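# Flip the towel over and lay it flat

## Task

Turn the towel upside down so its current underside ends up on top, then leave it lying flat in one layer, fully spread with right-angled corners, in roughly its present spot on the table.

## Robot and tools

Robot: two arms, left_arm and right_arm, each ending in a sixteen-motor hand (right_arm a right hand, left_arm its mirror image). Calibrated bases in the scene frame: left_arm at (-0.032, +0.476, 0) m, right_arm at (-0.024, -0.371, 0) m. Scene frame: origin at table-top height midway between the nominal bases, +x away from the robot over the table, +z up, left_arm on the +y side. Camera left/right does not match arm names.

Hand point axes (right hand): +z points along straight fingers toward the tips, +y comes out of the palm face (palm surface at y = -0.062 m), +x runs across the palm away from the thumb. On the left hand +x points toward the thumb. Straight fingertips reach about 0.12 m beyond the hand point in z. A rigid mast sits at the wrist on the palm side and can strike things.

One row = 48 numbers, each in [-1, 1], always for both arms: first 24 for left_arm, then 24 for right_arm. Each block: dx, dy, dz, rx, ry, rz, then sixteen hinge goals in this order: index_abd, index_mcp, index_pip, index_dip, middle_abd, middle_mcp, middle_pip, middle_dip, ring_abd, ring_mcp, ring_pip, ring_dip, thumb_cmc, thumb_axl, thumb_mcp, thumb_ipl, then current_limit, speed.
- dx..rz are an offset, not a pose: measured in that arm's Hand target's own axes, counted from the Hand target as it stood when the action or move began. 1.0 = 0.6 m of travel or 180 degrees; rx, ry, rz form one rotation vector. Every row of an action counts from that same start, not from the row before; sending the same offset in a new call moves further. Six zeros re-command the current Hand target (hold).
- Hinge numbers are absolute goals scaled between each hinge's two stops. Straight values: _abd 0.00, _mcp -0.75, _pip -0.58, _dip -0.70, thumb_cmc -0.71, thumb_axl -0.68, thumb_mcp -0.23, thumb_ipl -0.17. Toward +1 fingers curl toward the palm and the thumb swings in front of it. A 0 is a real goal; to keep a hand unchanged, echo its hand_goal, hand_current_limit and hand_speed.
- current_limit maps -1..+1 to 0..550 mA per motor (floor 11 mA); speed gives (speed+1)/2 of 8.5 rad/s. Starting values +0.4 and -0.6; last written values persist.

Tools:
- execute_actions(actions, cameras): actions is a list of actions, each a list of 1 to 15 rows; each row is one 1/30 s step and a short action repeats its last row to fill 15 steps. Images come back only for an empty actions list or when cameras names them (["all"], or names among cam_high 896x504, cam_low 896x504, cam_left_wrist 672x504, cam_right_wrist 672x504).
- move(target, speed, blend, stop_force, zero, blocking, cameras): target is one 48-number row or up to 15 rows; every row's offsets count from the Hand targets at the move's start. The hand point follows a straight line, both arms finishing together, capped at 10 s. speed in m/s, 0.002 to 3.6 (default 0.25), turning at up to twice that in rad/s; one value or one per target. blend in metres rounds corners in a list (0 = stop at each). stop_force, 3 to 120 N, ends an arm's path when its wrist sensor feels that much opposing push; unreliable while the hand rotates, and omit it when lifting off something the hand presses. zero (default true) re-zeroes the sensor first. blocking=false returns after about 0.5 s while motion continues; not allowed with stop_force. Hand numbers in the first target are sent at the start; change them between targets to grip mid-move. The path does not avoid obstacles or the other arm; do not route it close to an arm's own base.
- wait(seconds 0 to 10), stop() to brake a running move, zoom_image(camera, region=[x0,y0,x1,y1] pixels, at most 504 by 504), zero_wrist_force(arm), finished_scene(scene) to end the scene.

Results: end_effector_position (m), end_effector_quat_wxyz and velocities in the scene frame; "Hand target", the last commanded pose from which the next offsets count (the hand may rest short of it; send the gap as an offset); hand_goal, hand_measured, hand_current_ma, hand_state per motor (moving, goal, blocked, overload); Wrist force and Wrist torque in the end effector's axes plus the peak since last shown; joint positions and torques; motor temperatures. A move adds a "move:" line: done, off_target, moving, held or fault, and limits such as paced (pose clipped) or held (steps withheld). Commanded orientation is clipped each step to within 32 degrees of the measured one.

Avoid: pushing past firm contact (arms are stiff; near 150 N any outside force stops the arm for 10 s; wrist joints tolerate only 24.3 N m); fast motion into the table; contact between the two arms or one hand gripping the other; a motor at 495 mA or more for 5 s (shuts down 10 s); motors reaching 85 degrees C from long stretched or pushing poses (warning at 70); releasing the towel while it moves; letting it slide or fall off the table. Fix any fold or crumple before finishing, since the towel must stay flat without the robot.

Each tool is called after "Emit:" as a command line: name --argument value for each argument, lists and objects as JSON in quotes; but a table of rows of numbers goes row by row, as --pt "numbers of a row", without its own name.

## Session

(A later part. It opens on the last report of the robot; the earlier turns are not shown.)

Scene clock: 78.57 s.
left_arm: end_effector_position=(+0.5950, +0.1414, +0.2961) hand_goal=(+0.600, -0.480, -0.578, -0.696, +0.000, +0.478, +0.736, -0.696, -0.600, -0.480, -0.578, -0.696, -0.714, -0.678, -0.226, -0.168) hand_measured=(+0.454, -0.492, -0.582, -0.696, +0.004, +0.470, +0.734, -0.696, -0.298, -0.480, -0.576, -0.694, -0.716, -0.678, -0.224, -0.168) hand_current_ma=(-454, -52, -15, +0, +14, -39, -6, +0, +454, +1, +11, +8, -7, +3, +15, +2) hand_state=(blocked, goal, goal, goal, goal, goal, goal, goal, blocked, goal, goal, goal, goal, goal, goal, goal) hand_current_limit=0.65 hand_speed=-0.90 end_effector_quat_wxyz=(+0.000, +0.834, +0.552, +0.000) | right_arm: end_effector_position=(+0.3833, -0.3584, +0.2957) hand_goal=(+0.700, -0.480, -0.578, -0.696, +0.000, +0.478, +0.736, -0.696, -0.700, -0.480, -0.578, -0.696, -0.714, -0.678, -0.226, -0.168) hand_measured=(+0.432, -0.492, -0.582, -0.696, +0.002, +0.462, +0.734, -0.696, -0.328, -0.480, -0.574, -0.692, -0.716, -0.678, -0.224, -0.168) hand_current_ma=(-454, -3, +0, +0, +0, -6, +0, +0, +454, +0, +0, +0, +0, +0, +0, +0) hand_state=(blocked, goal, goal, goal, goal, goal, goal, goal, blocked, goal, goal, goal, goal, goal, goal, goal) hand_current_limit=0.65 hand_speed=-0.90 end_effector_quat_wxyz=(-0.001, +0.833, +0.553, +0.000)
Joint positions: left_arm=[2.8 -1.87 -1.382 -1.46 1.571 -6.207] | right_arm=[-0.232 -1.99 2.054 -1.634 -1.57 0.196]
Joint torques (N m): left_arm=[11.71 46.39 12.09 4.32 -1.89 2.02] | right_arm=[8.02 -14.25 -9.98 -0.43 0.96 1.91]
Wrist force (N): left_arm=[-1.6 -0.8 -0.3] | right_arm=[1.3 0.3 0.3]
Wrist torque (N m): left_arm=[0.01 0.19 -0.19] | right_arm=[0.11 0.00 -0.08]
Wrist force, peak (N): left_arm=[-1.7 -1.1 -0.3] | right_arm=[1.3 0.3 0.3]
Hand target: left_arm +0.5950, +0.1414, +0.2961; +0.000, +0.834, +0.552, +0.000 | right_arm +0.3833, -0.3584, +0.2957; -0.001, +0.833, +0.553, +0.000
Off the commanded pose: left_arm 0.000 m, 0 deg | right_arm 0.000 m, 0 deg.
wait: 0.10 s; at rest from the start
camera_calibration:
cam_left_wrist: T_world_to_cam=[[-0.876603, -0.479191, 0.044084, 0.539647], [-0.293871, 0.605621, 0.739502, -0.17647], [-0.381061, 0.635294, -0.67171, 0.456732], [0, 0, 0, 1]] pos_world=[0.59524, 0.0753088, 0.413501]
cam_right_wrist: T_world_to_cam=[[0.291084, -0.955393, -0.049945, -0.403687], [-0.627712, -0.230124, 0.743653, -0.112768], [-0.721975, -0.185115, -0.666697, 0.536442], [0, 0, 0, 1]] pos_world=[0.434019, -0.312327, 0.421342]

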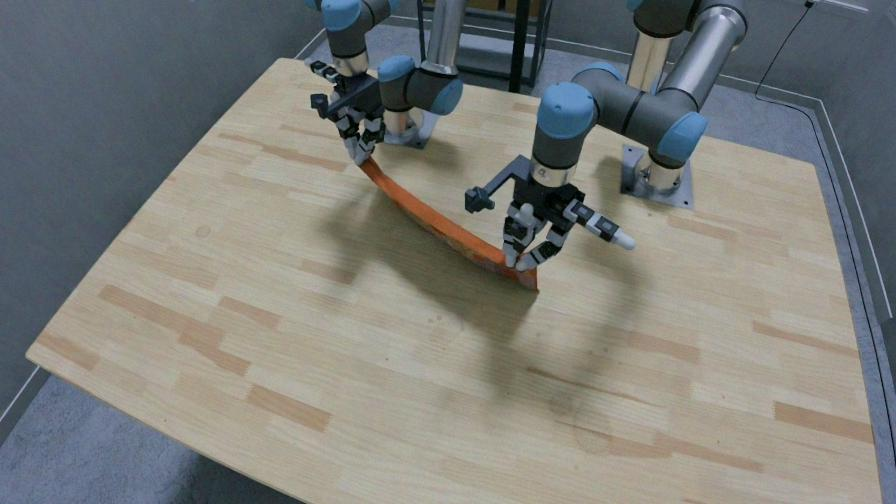

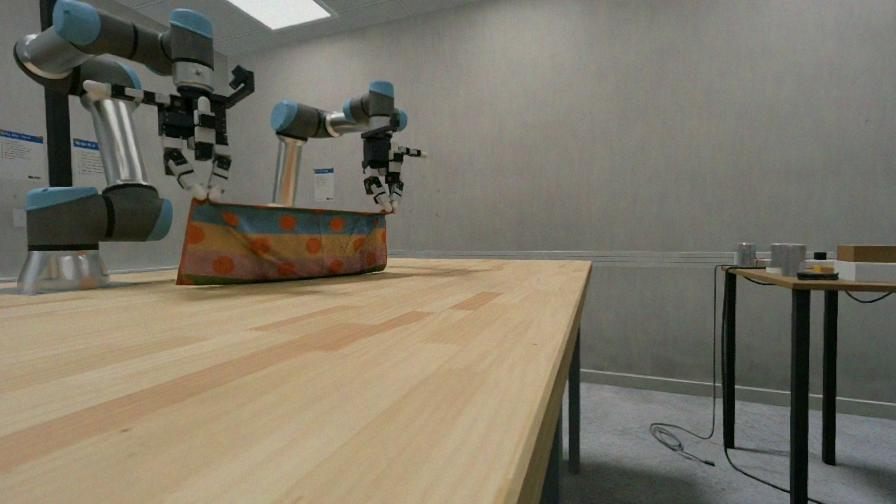

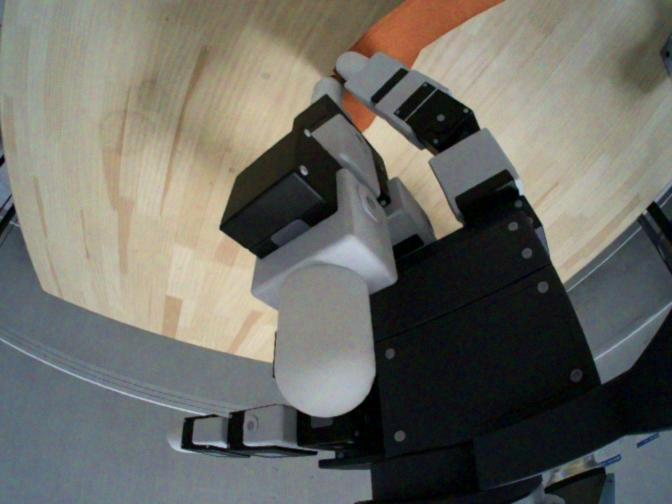

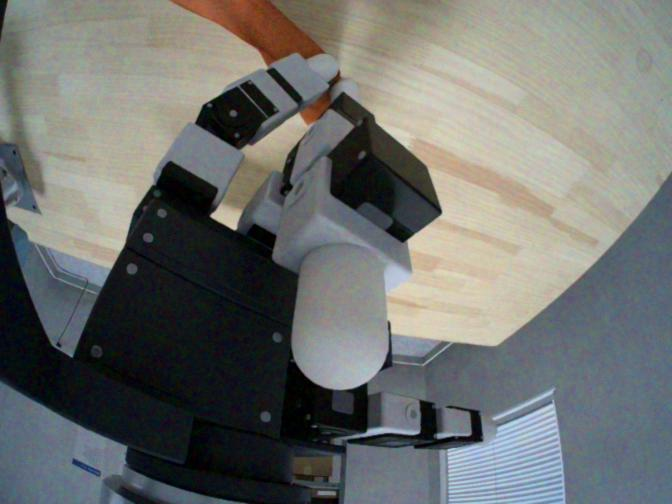

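Emit:
move --pt "0 0 -0.06 0 0 0 0.6 -0.479 -0.577 -0.696 0 0.479 0.737 -0.696 -0.6 -0.479 -0.577 -0.696 -0.714 -0.678 -0.226 -0.168 0.65 -0.9 0 0 -0.06 0 0 0 0.7 -0.479 -0.577 -0.696 0 0.479 0.737 -0.696 -0.7 -0.479 -0.577 -0.696 -0.714 -0.678 -0.226 -0.168 0.65 -0.9" --pt "0 0.25 -0.0717 0 0 0 0.6 -0.479 -0.577 -0.696 0 0.479 0.737 -0.696 -0.6 -0.479 -0.577 -0.696 -0.714 -0.678 -0.226 -0.168 0.65 -0.9 0 0.25 -0.0717 0 0 0 0.7 -0.479 -0.577 -0.696 0 0.479 0.737 -0.696 -0.7 -0.479 -0.577 -0.696 -0.714 -0.678 -0.226 -0.168 0.65 -0.9" --blend '[0.01,0]' --speed 0.15 --cameras '[]'

Emit:
wait --seconds 1 --cameras '[]'

Emit:
move --pt "0 -0.1167 0.0083 0 0 0 0.6 -0.479 -0.577 -0.696 0 0.479 0.737 -0.696 -0.6 -0.479 -0.577 -0.696 -0.714 -0.678 -0.226 -0.168 0.65 -0.9 0 -0.1167 0.0083 0 0 0 0.7 -0.479 -0.577 -0.696 0 0.479 0.737 -0.696 -0.7 -0.479 -0.577 -0.696 -0.714 -0.678 -0.226 -0.168 0.65 -0.9" --pt "0 -0.3167 0.1167 0 0 0 0.6 -0.479 -0.577 -0.696 0 0.479 0.737 -0.696 -0.6 -0.479 -0.577 -0.696 -0.714 -0.678 -0.226 -0.168 0.65 -0.9 0 -0.3167 0.1167 0 0 0 0.7 -0.479 -0.577 -0.696 0 0.479 0.737 -0.696 -0.7 -0.479 -0.577 -0.696 -0.714 -0.678 -0.226 -0.168 0.65 -0.9" --blend '[0.03,0]' --speed '[0.6,0.6]' --cameras '["cam_high","cam_low"]'

Emit:
zoom_image --camera "cam_low" --region '[170, 190, 450, 310]'

Emit:
zoom_image --camera "cam_high" --region '[350, 140, 570, 330]'

Scene clock: 81.93 s.
left_arm: end_effector_position=(+0.7331, +0.0830, +0.3392) hand_goal=(+0.600, -0.480, -0.578, -0.696, +0.000, +0.478, +0.736, -0.696, -0.600, -0.480, -0.578, -0.696, -0.714, -0.678, -0.226, -0.168) hand_measured=(+0.454, -0.492, -0.582, -0.696, +0.004, +0.470, +0.734, -0.696, -0.298, -0.480, -0.576, -0.694, -0.716, -0.678, -0.224, -0.168) hand_current_ma=(-454, -52, -15, +0, +14, -39, -6, +0, +454, +1, +11, +8, -7, +3, +15, +2) hand_state=(blocked, goal, goal, goal, goal, goal, goal, goal, blocked, goal, goal, goal, goal, goal, goal, goal) hand_current_limit=0.65 hand_speed=-0.90 end_effector_quat_wxyz=(+0.000, +0.834, +0.552, +0.000) | right_arm: end_effector_position=(+0.5215, -0.4168, +0.3385) hand_goal=(+0.700, -0.480, -0.578, -0.696, +0.000, +0.478, +0.736, -0.696, -0.700, -0.480, -0.578, -0.696, -0.714, -0.678, -0.226, -0.168) hand_measured=(+0.432, -0.492, -0.582, -0.696, +0.002, +0.462, +0.734, -0.696, -0.328, -0.480, -0.574, -0.692, -0.716, -0.678, -0.224, -0.168) hand_current_ma=(-454, -3, +0, +0, +0, -6, +0, +0, +454, +0, +0, +0, +0, +0, +0, +0) hand_state=(blocked, goal, goal, goal, goal, goal, goal, goal, blocked, goal, goal, goal, goal, goal, goal, goal) hand_current_limit=0.65 hand_speed=-0.90 end_effector_quat_wxyz=(-0.001, +0.833, +0.553, +0.000)
Joint positions: left_arm=[2.785 -2.306 -0.602 -1.804 1.571 -6.222] | right_arm=[-0.295 -1.651 1.696 -1.615 -1.57 0.133]
Joint torques (N m): left_arm=[-12.29 37.13 36.06 1.48 2.7 -2.04] | right_arm=[-10.9 -10.12 -39.1 -0.38 -1.6 -1.68]
Wrist force (N): left_arm=[-1.9 -0.8 -0.7] | right_arm=[1.2 0.2 0.5]
Wrist torque (N m): left_arm=[0.04 0.20 -0.09] | right_arm=[0.09 0.02 0.06]
Wrist force, peak (N): left_arm=[-1.4 -1.6 -1.3] | right_arm=[1.3 1.5 0.6]
Hand target: left_arm +0.7331, +0.0830, +0.3392; +0.000, +0.834, +0.552, +0.000 | right_arm +0.5215, -0.4168, +0.3385; -0.001, +0.833, +0.553, +0.000
Off the commanded pose: left_arm 0.000 m, 0 deg | right_arm 0.000 m, 0 deg.
move: done
No camera images: "cameras" was empty.

Scene clock: 82.93 s.
left_arm: end_effector_position=(+0.7331, +0.0830, +0.3392) hand_goal=(+0.600, -0.480, -0.578, -0.696, +0.000, +0.478, +0.736, -0.696, -0.600, -0.480, -0.578, -0.696, -0.714, -0.678, -0.226, -0.168) hand_measured=(+0.454, -0.492, -0.582, -0.696, +0.004, +0.470, +0.734, -0.696, -0.298, -0.480, -0.576, -0.694, -0.716, -0.678, -0.224, -0.168) hand_current_ma=(-454, -52, -15, +0, +14, -39, -6, +0, +454, +1, +11, +8, -7, +3, +15, +2) hand_state=(blocked, goal, goal, goal, goal, goal, goal, goal, blocked, goal, goal, goal, goal, goal, goal, goal) hand_current_limit=0.65 hand_speed=-0.90 end_effector_quat_wxyz=(+0.000, +0.834, +0.552, +0.000) | right_arm: end_effector_position=(+0.5215, -0.4168, +0.3385) hand_goal=(+0.700, -0.480, -0.578, -0.696, +0.000, +0.478, +0.736, -0.696, -0.700, -0.480, -0.578, -0.696, -0.714, -0.678, -0.226, -0.168) hand_measured=(+0.432, -0.492, -0.582, -0.696, +0.002, +0.462, +0.734, -0.696, -0.328, -0.480, -0.574, -0.692, -0.716, -0.678, -0.224, -0.168) hand_current_ma=(-454, -3, +0, +0, +0, -6, +0, +0, +454, +0, +0, +0, +0, +0, +0, +0) hand_state=(blocked, goal, goal, goal, goal, goal, goal, goal, blocked, goal, goal, goal, goal, goal, goal, goal) hand_current_limit=0.65 hand_speed=-0.90 end_effector_quat_wxyz=(-0.001, +0.833, +0.553, +0.000)
Joint positions: left_arm=[2.785 -2.306 -0.602 -1.804 1.571 -6.222] | right_arm=[-0.295 -1.65 1.696 -1.615 -1.57 0.133]
Joint torques (N m): left_arm=[-11.6 36.29 38.24 1.23 2.52 -2.1] | right_arm=[-10.74 -10.6 -38.95 -0.4 -1.71 -1.82]
Wrist force (N): left_arm=[-1.8 -0.7 -0.8] | right_arm=[1.1 0.2 0.5]
Wrist torque (N m): left_arm=[0.05 0.19 -0.09] | right_arm=[0.10 0.04 0.05]
Wrist force, peak (N): left_arm=[-2.1 -0.6 -1.1] | right_arm=[1.5 0.2 0.5]
Hand target: left_arm +0.7331, +0.0830, +0.3392; +0.000, +0.834, +0.552, +0.000 | right_arm +0.5215, -0.4168, +0.3385; -0.001, +0.833, +0.553, +0.000
Off the commanded pose: left_arm 0.000 m, 0 deg | right_arm 0.000 m, 0 deg.
wait: 1.00 s; at rest by 0.17 s
No camera images: "cameras" was empty.

Scene clock: 84.27 s.
left_arm: end_effector_position=(+0.5582, +0.1570, +0.2691) hand_goal=(+0.600, -0.480, -0.578, -0.696, +0.000, +0.478, +0.736, -0.696, -0.600, -0.480, -0.578, -0.696, -0.714, -0.678, -0.226, -0.168) hand_measured=(+0.454, -0.490, -0.582, -0.696, +0.004, +0.470, +0.734, -0.696, -0.298, -0.480, -0.576, -0.694, -0.716, -0.678, -0.224, -0.168) hand_current_ma=(-454, -50, -15, +0, +14, -39, -6, +0, +454, +3, +11, +8, -6, +3, +15, +2) hand_state=(blocked, goal, goal, goal, goal, goal, goal, goal, blocked, goal, goal, goal, goal, goal, goal, goal) hand_current_limit=0.65 hand_speed=-0.90 end_effector_quat_wxyz=(+0.000, +0.834, +0.552, +0.000) | right_arm: end_effector_position=(+0.3464, -0.3428, +0.2687) hand_goal=(+0.700, -0.480, -0.578, -0.696, +0.000, +0.478, +0.736, -0.696, -0.700, -0.480, -0.578, -0.696, -0.714, -0.678, -0.226, -0.168) hand_measured=(+0.432, -0.490, -0.582, -0.696, +0.002, +0.462, +0.734, -0.696, -0.328, -0.478, -0.574, -0.692, -0.716, -0.678, -0.222, -0.168) hand_current_ma=(-454, -3, +0, +0, +0, -6, +0, +0, +454, +0, +0, +0, +0, +0, +0, +0) hand_state=(blocked, goal, goal, goal, goal, goal, goal, goal, blocked, goal, goal, goal, goal, goal, goal, goal) hand_current_limit=0.65 hand_speed=-0.90 end_effector_quat_wxyz=(-0.001, +0.833, +0.553, +0.000)
Joint positions: left_arm=[2.805 -1.785 -1.56 -1.367 1.571 -6.202] | right_arm=[-0.204 -2.082 2.17 -1.658 -1.57 0.224]
Joint torques (N m): left_arm=[11.84 42.67 10.61 4.23 -2.07 1.67] | right_arm=[8.06 -10.39 -9.91 -0.35 -2.03 1.89]
Wrist force (N): left_arm=[-1.2 -1.2 -0.3] | right_arm=[1.3 0.4 0.2]
Wrist torque (N m): left_arm=[-0.04 0.16 -0.13] | right_arm=[0.12 0.01 -0.08]
Wrist force, peak (N): left_arm=[-1.6 -2.8 0.9] | right_arm=[1.3 2.6 0.1]
Hand target: left_arm +0.5582, +0.1570, +0.2691; +0.000, +0.834, +0.552, +0.000 | right_arm +0.3464, -0.3428, +0.2687; -0.001, +0.833, +0.553, +0.000
Off the commanded pose: left_arm 0.000 m, 0 deg | right_arm 0.000 m, 0 deg.
move: done
Images, in order (width x height): cam_high 896x504, cam_low 896x504.

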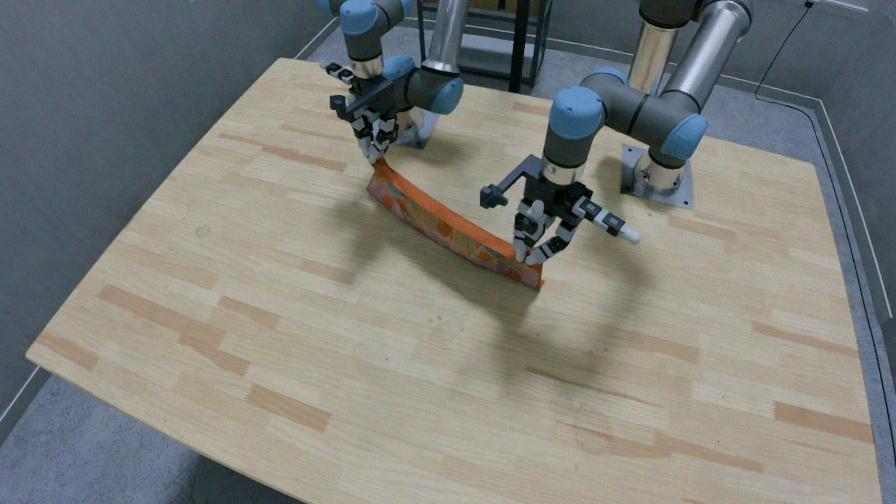

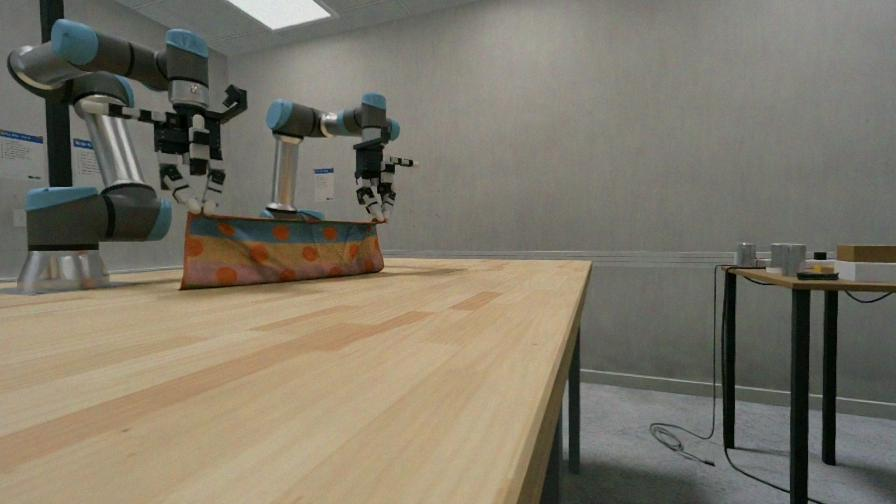

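Scaled by 1.800.

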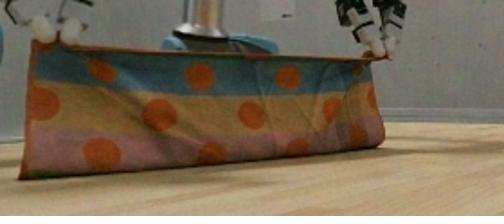

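Scaled by 2.291.

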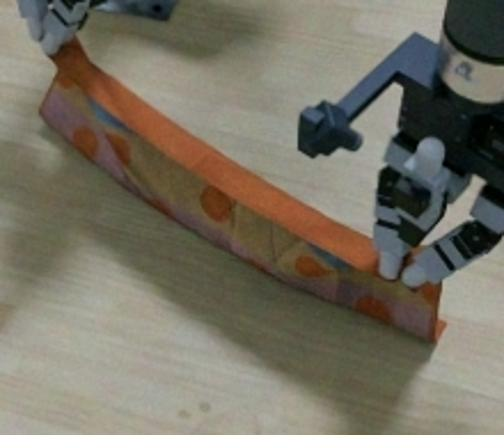

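Emit:
move --target '[0,-0.2333,0,0,0,0,0.6,-0.479,-0.577,-0.696,0,0.479,0.737,-0.696,-0.6,-0.479,-0.577,-0.696,-0.714,-0.678,-0.226,-0.168,0.65,-0.9,0,-0.2333,0,0,0,0,0.7,-0.479,-0.577,-0.696,0,0.479,0.737,-0.696,-0.7,-0.479,-0.577,-0.696,-0.714,-0.678,-0.226,-0.168,0.65,-0.9]' --speed 0.12 --cameras '["cam_high","cam_low"]'

Emit:
zoom_image --camera "cam_low" --region '[170, 190, 450, 310]'

Emit:
zoom_image --camera "cam_high" --region '[370, 120, 590, 290]'

Scene clock: 87.43 s.
left_arm: end_effector_position=(+0.4293, +0.2116, +0.2690) hand_goal=(+0.600, -0.480, -0.578, -0.696, +0.000, +0.478, +0.736, -0.696, -0.600, -0.480, -0.578, -0.696, -0.714, -0.678, -0.226, -0.168) hand_measured=(+0.454, -0.490, -0.582, -0.696, +0.004, +0.470, +0.734, -0.696, -0.298, -0.480, -0.576, -0.694, -0.716, -0.678, -0.224, -0.168) hand_current_ma=(-454, -48, -15, +0, +14, -39, -6, +0, +454, +3, +11, +8, -6, +3, +15, +2) hand_state=(blocked, goal, goal, goal, goal, goal, goal, goal, blocked, goal, goal, goal, goal, goal, goal, goal) hand_current_limit=0.65 hand_speed=-0.90 end_effector_quat_wxyz=(+0.000, +0.834, +0.552, +0.000) | right_arm: end_effector_position=(+0.2175, -0.2883, +0.2689) hand_goal=(+0.700, -0.480, -0.578, -0.696, +0.000, +0.478, +0.736, -0.696, -0.700, -0.480, -0.578, -0.696, -0.714, -0.678, -0.226, -0.168) hand_measured=(+0.432, -0.490, -0.582, -0.696, +0.002, +0.462, +0.734, -0.696, -0.328, -0.478, -0.574, -0.692, -0.716, -0.678, -0.222, -0.168) hand_current_ma=(-454, -3, +0, +0, +0, -6, +0, +0, +454, +0, +0, +0, +0, +0, +0, +0) hand_state=(blocked, goal, goal, goal, goal, goal, goal, goal, blocked, goal, goal, goal, goal, goal, goal, goal) hand_current_limit=0.65 hand_speed=-0.90 end_effector_quat_wxyz=(-0.001, +0.833, +0.553, +0.000)
Joint positions: left_arm=[2.831 -1.45 -1.912 -1.349 1.571 -6.176] | right_arm=[-0.011 -2.402 2.275 -1.443 -1.57 0.417]
Joint torques (N m): left_arm=[11.56 28.23 12.23 1.13 -1.96 1.93] | right_arm=[8.44 0.08 -11.03 -0.19 -2.44 2.03]
Wrist force (N): left_arm=[-1.0 -0.6 -0.4] | right_arm=[1.4 0.3 0.4]
Wrist torque (N m): left_arm=[0.05 0.11 -0.13] | right_arm=[0.10 0.01 -0.08]
Wrist force, peak (N): left_arm=[-1.4 -1.3 -0.3] | right_arm=[1.4 1.2 0.3]
Hand target: left_arm +0.4293, +0.2116, +0.2690; +0.000, +0.834, +0.552, +0.000 | right_arm +0.2174, -0.2883, +0.2689; -0.001, +0.833, +0.553, +0.000
Off the commanded pose: left_arm 0.000 m, 0 deg | right_arm 0.000 m, 0 deg.
move: done
Images, in order (width x height): cam_high 896x504, cam_low 896x504.

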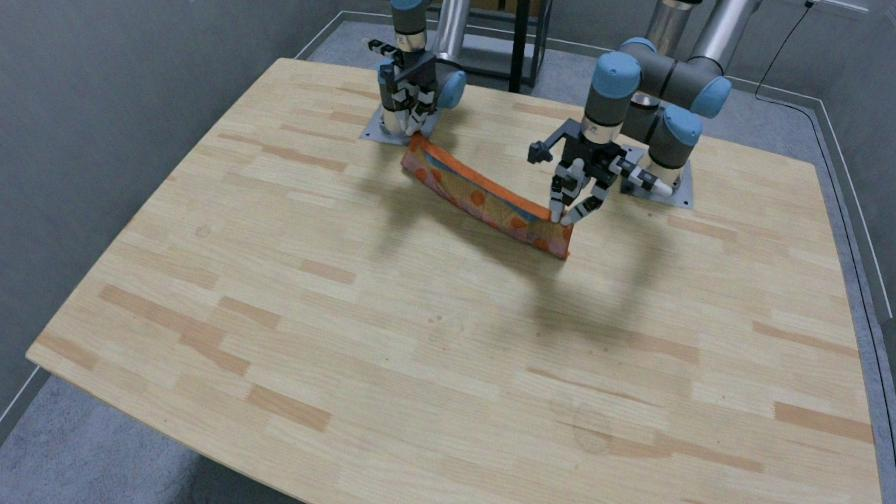

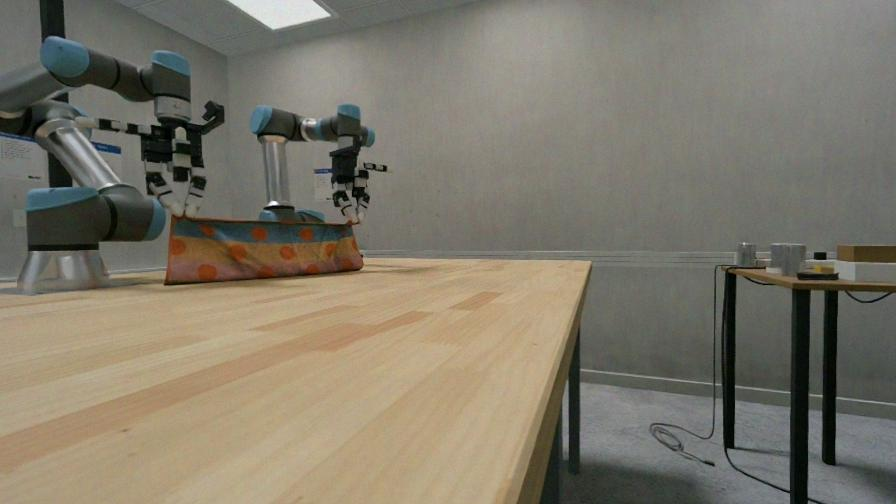

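Scaled by 1.800.

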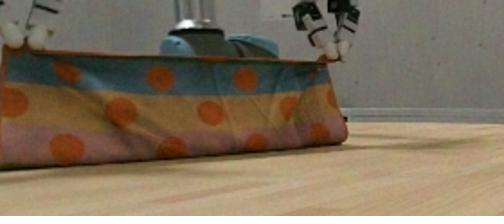

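Scaled by 2.291.

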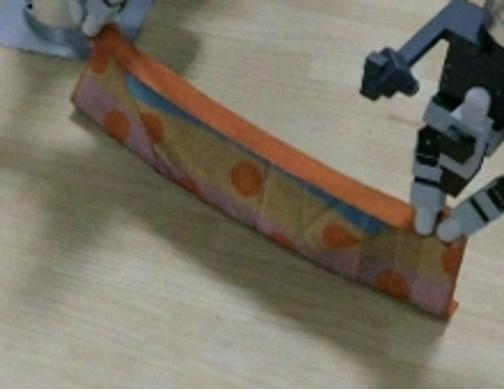

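Emit:
move --pt "0 0 -0.12 0 0 0 0.6 -0.479 -0.577 -0.696 0 0.479 0.737 -0.696 -0.6 -0.479 -0.577 -0.696 -0.714 -0.678 -0.226 -0.168 0.65 -0.9 0 0 -0.12 0 0 0 0.7 -0.479 -0.577 -0.696 0 0.479 0.737 -0.696 -0.7 -0.479 -0.577 -0.696 -0.714 -0.678 -0.226 -0.168 0.65 -0.9" --pt "0 0.3 -0.1333 0 0 0 0.6 -0.479 -0.577 -0.696 0 0.479 0.737 -0.696 -0.6 -0.479 -0.577 -0.696 -0.714 -0.678 -0.226 -0.168 0.65 -0.9 0 0.3 -0.1333 0 0 0 0.7 -0.479 -0.577 -0.696 0 0.479 0.737 -0.696 -0.7 -0.479 -0.577 -0.696 -0.714 -0.678 -0.226 -0.168 0.65 -0.9" --blend '[0.01,0]' --speed 0.15 --cameras '[]'

Emit:
wait --seconds 0.8 --cameras '[]'

Emit:
move --pt "0 0.2167 0 0 0 0 0.6 -0.479 -0.577 -0.696 0 0.479 0.737 -0.696 -0.6 -0.479 -0.577 -0.696 -0.714 -0.678 -0.226 -0.168 0.65 -0.9 0 0.2167 0 0 0 0 0.7 -0.479 -0.577 -0.696 0 0.479 0.737 -0.696 -0.7 -0.479 -0.577 -0.696 -0.714 -0.678 -0.226 -0.168 0.65 -0.9" --pt "0 0.2583 0.0167 0 0 0 0.6 -0.479 -0.577 -0.696 0 0.479 0.737 -0.696 -0.6 -0.479 -0.577 -0.696 -0.714 -0.678 -0.226 -0.168 0.65 -0.9 0 0.2583 0.0167 0 0 0 0.7 -0.479 -0.577 -0.696 0 0.479 0.737 -0.696 -0.7 -0.479 -0.577 -0.696 -0.714 -0.678 -0.226 -0.168 0.65 -0.9" --pt "0 0.2167 0.05 0 0 0 0.6 -0.479 -0.577 -0.696 0 0.479 0.737 -0.696 -0.6 -0.479 -0.577 -0.696 -0.714 -0.678 -0.226 -0.168 0.65 -0.9 0 0.2167 0.05 0 0 0 0.7 -0.479 -0.577 -0.696 0 0.479 0.737 -0.696 -0.7 -0.479 -0.577 -0.696 -0.714 -0.678 -0.226 -0.168 0.65 -0.9" --pt "0 0 0.1417 0 0 0 0.6 -0.479 -0.577 -0.696 0 0.479 0.737 -0.696 -0.6 -0.479 -0.577 -0.696 -0.714 -0.678 -0.226 -0.168 0.65 -0.9 0 0 0.1417 0 0 0 0.7 -0.479 -0.577 -0.696 0 0.479 0.737 -0.696 -0.7 -0.479 -0.577 -0.696 -0.714 -0.678 -0.226 -0.168 0.65 -0.9" --blend '[0.013,0.015,0.015,0]' --speed 0.4 --cameras '["cam_high","cam_low"]'

Emit:
zoom_image --camera "cam_low" --region '[170, 190, 450, 310]'

Emit:
zoom_image --camera "cam_high" --region '[350, 120, 570, 310]'

Scene clock: 91.93 s.
left_arm: end_effector_position=(+0.5950, +0.1414, +0.3491) hand_goal=(+0.600, -0.480, -0.578, -0.696, +0.000, +0.478, +0.736, -0.696, -0.600, -0.480, -0.578, -0.696, -0.714, -0.678, -0.226, -0.168) hand_measured=(+0.454, -0.490, -0.582, -0.696, +0.004, +0.470, +0.734, -0.696, -0.298, -0.480, -0.576, -0.694, -0.716, -0.678, -0.224, -0.168) hand_current_ma=(-454, -48, -15, +0, +14, -39, -6, +0, +454, +3, +11, +8, -6, +3, +15, +2) hand_state=(blocked, goal, goal, goal, goal, goal, goal, goal, blocked, goal, goal, goal, goal, goal, goal, goal) hand_current_limit=0.65 hand_speed=-0.90 end_effector_quat_wxyz=(+0.000, +0.834, +0.552, +0.000) | right_arm: end_effector_position=(+0.3833, -0.3584, +0.3487) hand_goal=(+0.700, -0.480, -0.578, -0.696, +0.000, +0.478, +0.736, -0.696, -0.700, -0.480, -0.578, -0.696, -0.714, -0.678, -0.226, -0.168) hand_measured=(+0.432, -0.490, -0.582, -0.696, +0.002, +0.462, +0.734, -0.696, -0.328, -0.478, -0.574, -0.692, -0.716, -0.678, -0.222, -0.168) hand_current_ma=(-454, -3, +0, +0, +0, -6, +0, +0, +454, +0, +0, +0, +0, +0, +0, +0) hand_state=(blocked, goal, goal, goal, goal, goal, goal, goal, blocked, goal, goal, goal, goal, goal, goal, goal) hand_current_limit=0.65 hand_speed=-0.90 end_effector_quat_wxyz=(-0.001, +0.833, +0.553, +0.000)
Joint positions: left_arm=[2.8 -1.864 -1.254 -1.593 1.571 -6.207] | right_arm=[-0.232 -1.99 1.919 -1.499 -1.57 0.196]
Joint torques (N m): left_arm=[-13.26 22.86 40.11 1.18 2.4 -2.04] | right_arm=[-10.99 3.04 -38.34 -5.13 1.43 -1.62]
Wrist force (N): left_arm=[-1.6 -1.2 -0.2] | right_arm=[1.2 0.2 0.2]
Wrist torque (N m): left_arm=[-0.03 0.19 -0.06] | right_arm=[0.11 0.02 0.08]
Wrist force, peak (N): left_arm=[-1.6 -1.9 -1.3] | right_arm=[1.3 0.2 1.5]
Hand target: left_arm +0.5950, +0.1414, +0.3491; +0.000, +0.834, +0.552, +0.000 | right_arm +0.3833, -0.3584, +0.3487; -0.001, +0.833, +0.553, +0.000
Off the commanded pose: left_arm 0.000 m, 0 deg | right_arm 0.000 m, 0 deg.
move: done
No camera images: "cameras" was empty.

Scene clock: 92.73 s.
left_arm: end_effector_position=(+0.5950, +0.1414, +0.3491) hand_goal=(+0.600, -0.480, -0.578, -0.696, +0.000, +0.478, +0.736, -0.696, -0.600, -0.480, -0.578, -0.696, -0.714, -0.678, -0.226, -0.168) hand_measured=(+0.454, -0.490, -0.582, -0.696, +0.004, +0.470, +0.734, -0.696, -0.298, -0.480, -0.576, -0.694, -0.716, -0.678, -0.224, -0.168) hand_current_ma=(-454, -48, -15, +0, +14, -39, -6, +0, +454, +3, +11, +8, -6, +3, +15, +2) hand_state=(blocked, goal, goal, goal, goal, goal, goal, goal, blocked, goal, goal, goal, goal, goal, goal, goal) hand_current_limit=0.65 hand_speed=-0.90 end_effector_quat_wxyz=(+0.000, +0.834, +0.552, +0.000) | right_arm: end_effector_position=(+0.3833, -0.3584, +0.3487) hand_goal=(+0.700, -0.480, -0.578, -0.696, +0.000, +0.478, +0.736, -0.696, -0.700, -0.480, -0.578, -0.696, -0.714, -0.678, -0.226, -0.168) hand_measured=(+0.432, -0.490, -0.582, -0.696, +0.002, +0.462, +0.734, -0.696, -0.328, -0.478, -0.574, -0.692, -0.716, -0.678, -0.222, -0.168) hand_current_ma=(-454, -3, +0, +0, +0, -6, +0, +0, +454, +0, +0, +0, +0, +0, +0, +0) hand_state=(blocked, goal, goal, goal, goal, goal, goal, goal, blocked, goal, goal, goal, goal, goal, goal, goal) hand_current_limit=0.65 hand_speed=-0.90 end_effector_quat_wxyz=(-0.001, +0.833, +0.553, +0.000)
Joint positions: left_arm=[2.8 -1.864 -1.254 -1.594 1.571 -6.207] | right_arm=[-0.232 -1.99 1.919 -1.499 -1.57 0.196]
Joint torques (N m): left_arm=[-11.42 22.21 39.24 1.3 2.5 -2.03] | right_arm=[-10.49 3.99 -38.41 -5.06 1.38 -1.64]
Wrist force (N): left_arm=[-1.6 -1.1 -0.2] | right_arm=[1.2 0.1 0.2]
Wrist torque (N m): left_arm=[-0.02 0.20 -0.07] | right_arm=[0.10 0.02 0.09]
Wrist force, peak (N): left_arm=[-1.8 -1.2 -0.3] | right_arm=[1.5 0.3 0.3]
Hand target: left_arm +0.5950, +0.1414, +0.3491; +0.000, +0.834, +0.552, +0.000 | right_arm +0.3833, -0.3584, +0.3487; -0.001, +0.833, +0.553, +0.000
Off the commanded pose: left_arm 0.000 m, 0 deg | right_arm 0.000 m, 0 deg.
wait: 0.80 s; at rest by 0.17 s
No camera images: "cameras" was empty.

Scene clock: 94.60 s.
left_arm: end_effector_position=(+0.5951, +0.1414, +0.2641) hand_goal=(+0.600, -0.480, -0.578, -0.696, +0.000, +0.478, +0.736, -0.696, -0.600, -0.480, -0.578, -0.696, -0.714, -0.678, -0.226, -0.168) hand_measured=(+0.454, -0.490, -0.582, -0.696, +0.004, +0.470, +0.734, -0.696, -0.298, -0.478, -0.576, -0.694, -0.716, -0.678, -0.224, -0.168) hand_current_ma=(-454, -45, -15, +0, +14, -39, -6, +0, +454, +7, +11, +8, -5, +3, +15, +2) hand_state=(blocked, goal, goal, goal, goal, goal, goal, goal, blocked, goal, goal, goal, goal, goal, goal, goal) hand_current_limit=0.65 hand_speed=-0.90 end_effector_quat_wxyz=(+0.000, +0.834, +0.552, +0.000) | right_arm: end_effector_position=(+0.3832, -0.3584, +0.2636) hand_goal=(+0.700, -0.480, -0.578, -0.696, +0.000, +0.478, +0.736, -0.696, -0.700, -0.480, -0.578, -0.696, -0.714, -0.678, -0.226, -0.168) hand_measured=(+0.432, -0.490, -0.582, -0.696, +0.002, +0.462, +0.734, -0.696, -0.328, -0.478, -0.574, -0.692, -0.714, -0.678, -0.222, -0.168) hand_current_ma=(-454, -3, +0, +0, +0, -6, +0, +0, +454, +0, +0, +0, +0, +0, +0, +0) hand_state=(blocked, goal, goal, goal, goal, goal, goal, goal, blocked, goal, goal, goal, goal, goal, goal, goal) hand_current_limit=0.65 hand_speed=-0.90 end_effector_quat_wxyz=(-0.001, +0.833, +0.553, +0.000)
Joint positions: left_arm=[2.8 -1.881 -1.449 -1.381 1.571 -6.207] | right_arm=[-0.231 -1.981 2.131 -1.72 -1.57 0.196]
Joint torques (N m): left_arm=[11.66 47.46 10.85 4.5 -1.71 2.04] | right_arm=[7.49 -14.22 -9.48 -0.31 1.08 1.95]
Wrist force (N): left_arm=[-1.7 -0.8 -0.4] | right_arm=[1.0 0.1 0.1]
Wrist torque (N m): left_arm=[0.00 0.22 -0.19] | right_arm=[0.08 0.05 -0.11]
Wrist force, peak (N): left_arm=[-1.7 -2.9 -0.4] | right_arm=[1.5 2.9 -0.1]
Hand target: left_arm +0.5950, +0.1414, +0.2641; +0.000, +0.834, +0.552, +0.000 | right_arm +0.3832, -0.3583, +0.2636; -0.001, +0.833, +0.553, +0.000
Off the commanded pose: left_arm 0.000 m, 0 deg | right_arm 0.000 m, 0 deg.
move: done; blend cut to 0.0134 m at target 2
Images, in order (width x height): cam_high 896x504, cam_low 896x504.

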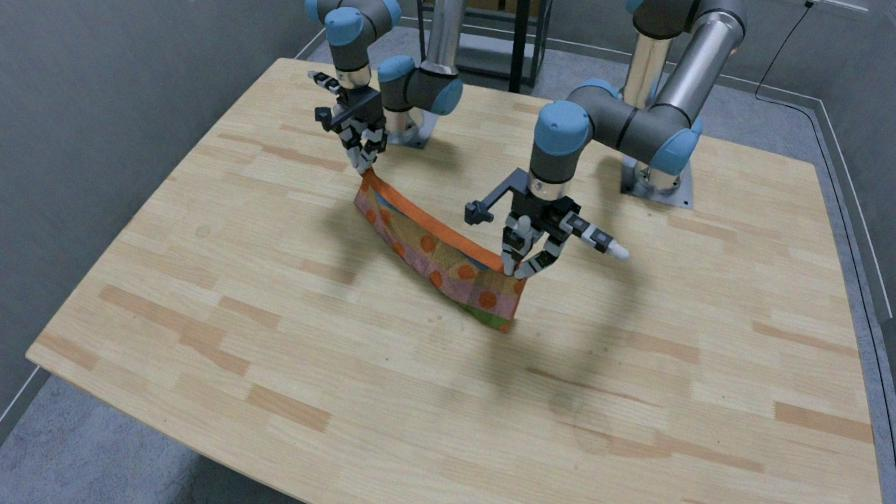

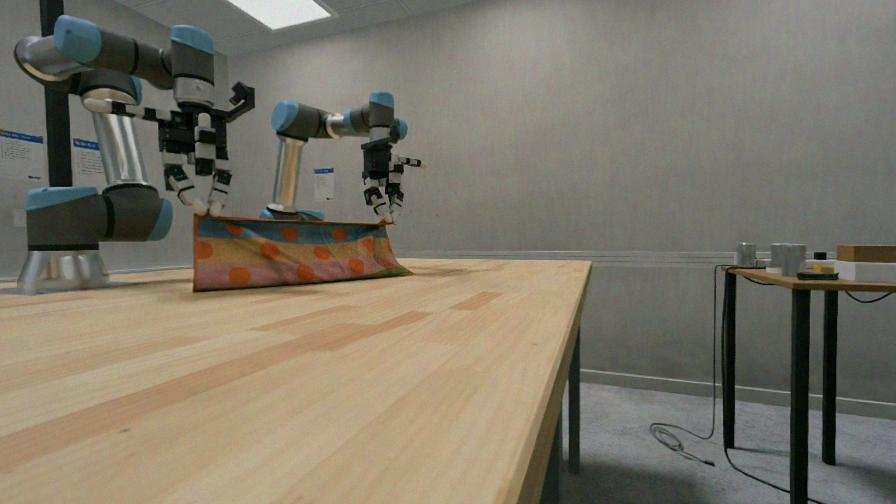

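Scaled by 1.800.

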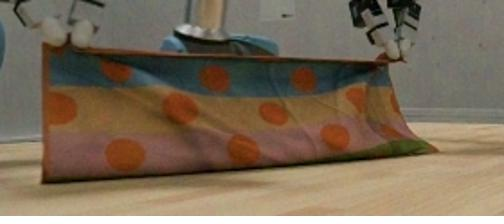

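Scaled by 2.291.

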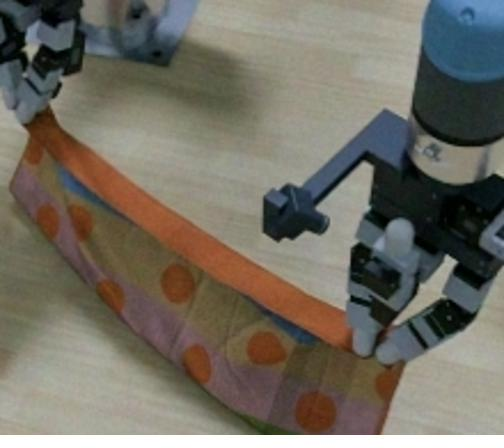

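Emit:
move --pt "0 0 -0.12 0 0 0 0.6 -0.479 -0.577 -0.696 0 0.479 0.737 -0.696 -0.6 -0.479 -0.577 -0.696 -0.714 -0.678 -0.226 -0.168 0.65 -0.9 0 0 -0.12 0 0 0 0.7 -0.479 -0.577 -0.696 0 0.479 0.737 -0.696 -0.7 -0.479 -0.577 -0.696 -0.714 -0.678 -0.226 -0.168 0.65 -0.9" --pt "0 -0.0167 -0.1417 0 0 0 0.6 -0.479 -0.577 -0.696 0 0.479 0.737 -0.696 -0.6 -0.479 -0.577 -0.696 -0.714 -0.678 -0.226 -0.168 0.65 -0.9 0 -0.0167 -0.1417 0 0 0 0.7 -0.479 -0.577 -0.696 0 0.479 0.737 -0.696 -0.7 -0.479 -0.577 -0.696 -0.714 -0.678 -0.226 -0.168 0.65 -0.9" --blend '[0.005,0]' --speed 0.15 --cameras '[]'

Emit:
wait --seconds 1 --cameras '[]'

Emit:
move --pt "0 0.2333 0 0 0 0 0.6 -0.479 -0.577 -0.696 0 0.479 0.737 -0.696 -0.6 -0.479 -0.577 -0.696 -0.714 -0.678 -0.226 -0.168 0.65 -0.9 0 0.2333 0 0 0 0 0.7 -0.479 -0.577 -0.696 0 0.479 0.737 -0.696 -0.7 -0.479 -0.577 -0.696 -0.714 -0.678 -0.226 -0.168 0.65 -0.9" --pt "0 0.275 0.0167 0 0 0 0.6 -0.479 -0.577 -0.696 0 0.479 0.737 -0.696 -0.6 -0.479 -0.577 -0.696 -0.714 -0.678 -0.226 -0.168 0.65 -0.9 0 0.275 0.0167 0 0 0 0.7 -0.479 -0.577 -0.696 0 0.479 0.737 -0.696 -0.7 -0.479 -0.577 -0.696 -0.714 -0.678 -0.226 -0.168 0.65 -0.9" --pt "0 0.2333 0.05 0 0 0 0.6 -0.479 -0.577 -0.696 0 0.479 0.737 -0.696 -0.6 -0.479 -0.577 -0.696 -0.714 -0.678 -0.226 -0.168 0.65 -0.9 0 0.2333 0.05 0 0 0 0.7 -0.479 -0.577 -0.696 0 0.479 0.737 -0.696 -0.7 -0.479 -0.577 -0.696 -0.714 -0.678 -0.226 -0.168 0.65 -0.9" --pt "0 -0.0333 0.15 0 0 0 0.6 -0.479 -0.577 -0.696 0 0.479 0.737 -0.696 -0.6 -0.479 -0.577 -0.696 -0.714 -0.678 -0.226 -0.168 0.65 -0.9 0 -0.0333 0.15 0 0 0 0.7 -0.479 -0.577 -0.696 0 0.479 0.737 -0.696 -0.7 -0.479 -0.577 -0.696 -0.714 -0.678 -0.226 -0.168 0.65 -0.9" --blend '[0.015,0.015,0.02,0]' --speed 0.6 --cameras '["cam_high","cam_low"]'

Emit:
zoom_image --camera "cam_low" --region '[170, 190, 450, 310]'

Emit:
zoom_image --camera "cam_high" --region '[350, 120, 590, 340]'

Scene clock: 97.10 s.
left_arm: end_effector_position=(+0.5858, +0.1453, +0.3490) hand_goal=(+0.600, -0.480, -0.578, -0.696, +0.000, +0.478, +0.736, -0.696, -0.600, -0.480, -0.578, -0.696, -0.714, -0.678, -0.226, -0.168) hand_measured=(+0.454, -0.490, -0.582, -0.696, +0.004, +0.470, +0.734, -0.696, -0.298, -0.478, -0.576, -0.694, -0.716, -0.678, -0.224, -0.168) hand_current_ma=(-454, -45, -15, +0, +14, -39, -6, +0, +454, +7, +11, +8, -5, +3, +15, +2) hand_state=(blocked, goal, goal, goal, goal, goal, goal, goal, blocked, goal, goal, goal, goal, goal, goal, goal) hand_current_limit=0.65 hand_speed=-0.90 end_effector_quat_wxyz=(+0.000, +0.834, +0.552, +0.000) | right_arm: end_effector_position=(+0.3741, -0.3545, +0.3486) hand_goal=(+0.700, -0.480, -0.578, -0.696, +0.000, +0.478, +0.736, -0.696, -0.700, -0.480, -0.578, -0.696, -0.714, -0.678, -0.226, -0.168) hand_measured=(+0.432, -0.490, -0.582, -0.696, +0.002, +0.462, +0.734, -0.696, -0.328, -0.478, -0.574, -0.692, -0.714, -0.678, -0.222, -0.168) hand_current_ma=(-454, -3, +0, +0, +0, -6, +0, +0, +454, +0, +0, +0, +0, +0, +0, +0) hand_state=(blocked, goal, goal, goal, goal, goal, goal, goal, blocked, goal, goal, goal, goal, goal, goal, goal) hand_current_limit=0.65 hand_speed=-0.90 end_effector_quat_wxyz=(-0.001, +0.833, +0.553, +0.000)
Joint positions: left_arm=[2.801 -1.839 -1.287 -1.586 1.571 -6.206] | right_arm=[-0.225 -2.012 1.931 -1.489 -1.57 0.202]
Joint torques (N m): left_arm=[12.39 45.76 38.29 1.33 1.75 2.21] | right_arm=[7.43 -13.37 -38.95 -0.24 0.98 2.03]
Wrist force (N): left_arm=[-1.5 -1.1 -0.2] | right_arm=[1.2 0.0 0.1]
Wrist torque (N m): left_arm=[-0.02 0.16 -0.19] | right_arm=[0.10 0.03 -0.11]
Wrist force, peak (N): left_arm=[-1.5 -1.4 -1.1] | right_arm=[1.2 0.1 1.4]
Hand target: left_arm +0.5858, +0.1453, +0.3491; +0.000, +0.834, +0.552, +0.000 | right_arm +0.3741, -0.3545, +0.3487; -0.001, +0.833, +0.553, +0.000
Off the commanded pose: left_arm 0.000 m, 0 deg | right_arm 0.000 m, 0 deg.
move: done
No camera images: "cameras" was empty.

Scene clock: 98.10 s.
left_arm: end_effector_position=(+0.5858, +0.1453, +0.3491) hand_goal=(+0.600, -0.480, -0.578, -0.696, +0.000, +0.478, +0.736, -0.696, -0.600, -0.480, -0.578, -0.696, -0.714, -0.678, -0.226, -0.168) hand_measured=(+0.454, -0.490, -0.582, -0.696, +0.004, +0.470, +0.734, -0.696, -0.298, -0.478, -0.576, -0.694, -0.716, -0.678, -0.224, -0.168) hand_current_ma=(-454, -45, -15, +0, +14, -39, -6, +0, +454, +7, +11, +8, -5, +3, +15, +2) hand_state=(blocked, goal, goal, goal, goal, goal, goal, goal, blocked, goal, goal, goal, goal, goal, goal, goal) hand_current_limit=0.65 hand_speed=-0.90 end_effector_quat_wxyz=(+0.000, +0.834, +0.552, +0.000) | right_arm: end_effector_position=(+0.3741, -0.3545, +0.3487) hand_goal=(+0.700, -0.480, -0.578, -0.696, +0.000, +0.478, +0.736, -0.696, -0.700, -0.480, -0.578, -0.696, -0.714, -0.678, -0.226, -0.168) hand_measured=(+0.432, -0.490, -0.582, -0.696, +0.002, +0.462, +0.734, -0.696, -0.328, -0.478, -0.574, -0.692, -0.714, -0.678, -0.222, -0.168) hand_current_ma=(-454, -3, +0, +0, +0, -6, +0, +0, +454, +0, +0, +0, +0, +0, +0, +0) hand_state=(blocked, goal, goal, goal, goal, goal, goal, goal, blocked, goal, goal, goal, goal, goal, goal, goal) hand_current_limit=0.65 hand_speed=-0.90 end_effector_quat_wxyz=(-0.001, +0.833, +0.553, +0.000)
Joint positions: left_arm=[2.801 -1.839 -1.287 -1.586 1.571 -6.206] | right_arm=[-0.225 -2.012 1.931 -1.489 -1.57 0.202]
Joint torques (N m): left_arm=[12.33 45.13 38.58 1.35 2.24 1.93] | right_arm=[7.61 -13.12 -38.87 -0.31 1.06 1.99]
Wrist force (N): left_arm=[-1.5 -1.0 -0.1] | right_arm=[1.2 0.1 0.2]
Wrist torque (N m): left_arm=[-0.01 0.18 -0.20] | right_arm=[0.11 0.02 -0.10]
Wrist force, peak (N): left_arm=[-1.7 -1.1 -0.3] | right_arm=[1.4 0.5 0.4]
Hand target: left_arm +0.5858, +0.1453, +0.3491; +0.000, +0.834, +0.552, +0.000 | right_arm +0.3741, -0.3545, +0.3487; -0.001, +0.833, +0.553, +0.000
Off the commanded pose: left_arm 0.000 m, 0 deg | right_arm 0.000 m, 0 deg.
wait: 1.00 s; at rest by 0.17 s
No camera images: "cameras" was empty.

Scene clock: 100.03 s.
left_arm: end_effector_position=(+0.5674, +0.1531, +0.2591) hand_goal=(+0.600, -0.480, -0.578, -0.696, +0.000, +0.478, +0.736, -0.696, -0.600, -0.480, -0.578, -0.696, -0.714, -0.678, -0.226, -0.168) hand_measured=(+0.454, -0.490, -0.582, -0.696, +0.004, +0.470, +0.734, -0.696, -0.298, -0.478, -0.576, -0.694, -0.714, -0.678, -0.224, -0.168) hand_current_ma=(-454, -43, -15, +0, +14, -39, -6, +0, +454, +8, +11, +8, -4, +3, +15, +2) hand_state=(blocked, goal, goal, goal, goal, goal, goal, goal, blocked, goal, goal, goal, goal, goal, goal, goal) hand_current_limit=0.65 hand_speed=-0.90 end_effector_quat_wxyz=(+0.000, +0.834, +0.552, +0.000) | right_arm: end_effector_position=(+0.3556, -0.3467, +0.2587) hand_goal=(+0.700, -0.480, -0.578, -0.696, +0.000, +0.478, +0.736, -0.696, -0.700, -0.480, -0.578, -0.696, -0.714, -0.678, -0.226, -0.168) hand_measured=(+0.432, -0.490, -0.582, -0.696, +0.002, +0.462, +0.734, -0.696, -0.328, -0.478, -0.574, -0.692, -0.714, -0.678, -0.222, -0.168) hand_current_ma=(-454, -2, +0, +0, +0, -6, +0, +0, +454, +0, +0, +0, +0, +0, +0, +0) hand_state=(blocked, goal, goal, goal, goal, goal, goal, goal, blocked, goal, goal, goal, goal, goal, goal, goal) hand_current_limit=0.65 hand_speed=-0.90 end_effector_quat_wxyz=(-0.001, +0.833, +0.553, +0.000)
Joint positions: left_arm=[2.804 -1.813 -1.551 -1.348 1.571 -6.203] | right_arm=[-0.211 -2.054 2.182 -1.698 -1.57 0.216]
Joint torques (N m): left_arm=[9.69 44.65 11.19 3.84 -1.89 1.83] | right_arm=[7.64 -11.57 -9.23 -0.3 1.11 2.02]
Wrist force (N): left_arm=[-1.4 -1.2 -0.4] | right_arm=[1.1 0.3 0.3]
Wrist torque (N m): left_arm=[-0.04 0.17 -0.16] | right_arm=[0.09 0.03 -0.10]
Wrist force, peak (N): left_arm=[-2.0 -2.9 -0.5] | right_arm=[1.4 2.8 0.2]
Hand target: left_arm +0.5674, +0.1531, +0.2591; +0.000, +0.834, +0.552, +0.000 | right_arm +0.3556, -0.3467, +0.2587; -0.001, +0.833, +0.553, +0.000
Off the commanded pose: left_arm 0.000 m, 0 deg | right_arm 0.000 m, 0 deg.
move: done; blend cut to 0.0135 m at target 1, 0.0135 m at target 2, 0.016 m at target 3
Images, in order (width x height): cam_high 896x504, cam_low 896x504.

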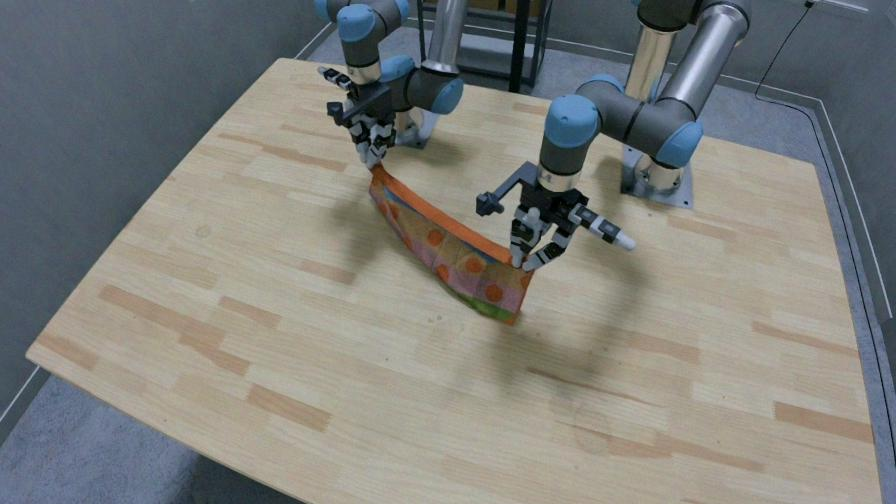

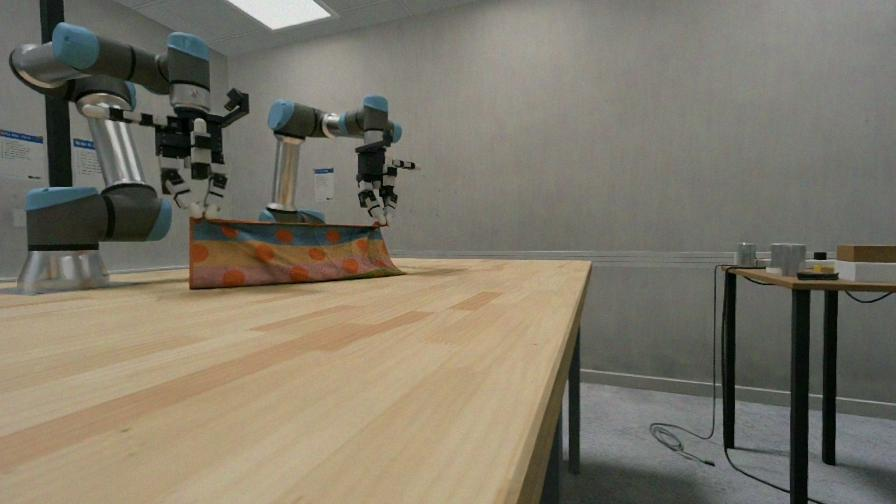

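Scaled by 1.800.

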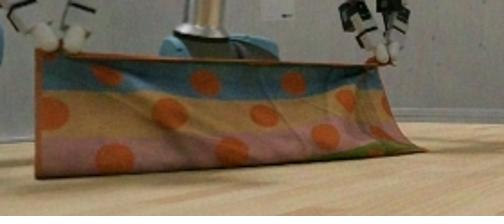

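Scaled by 2.100.

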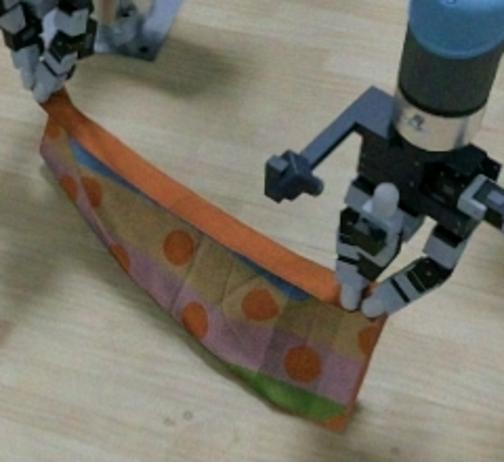

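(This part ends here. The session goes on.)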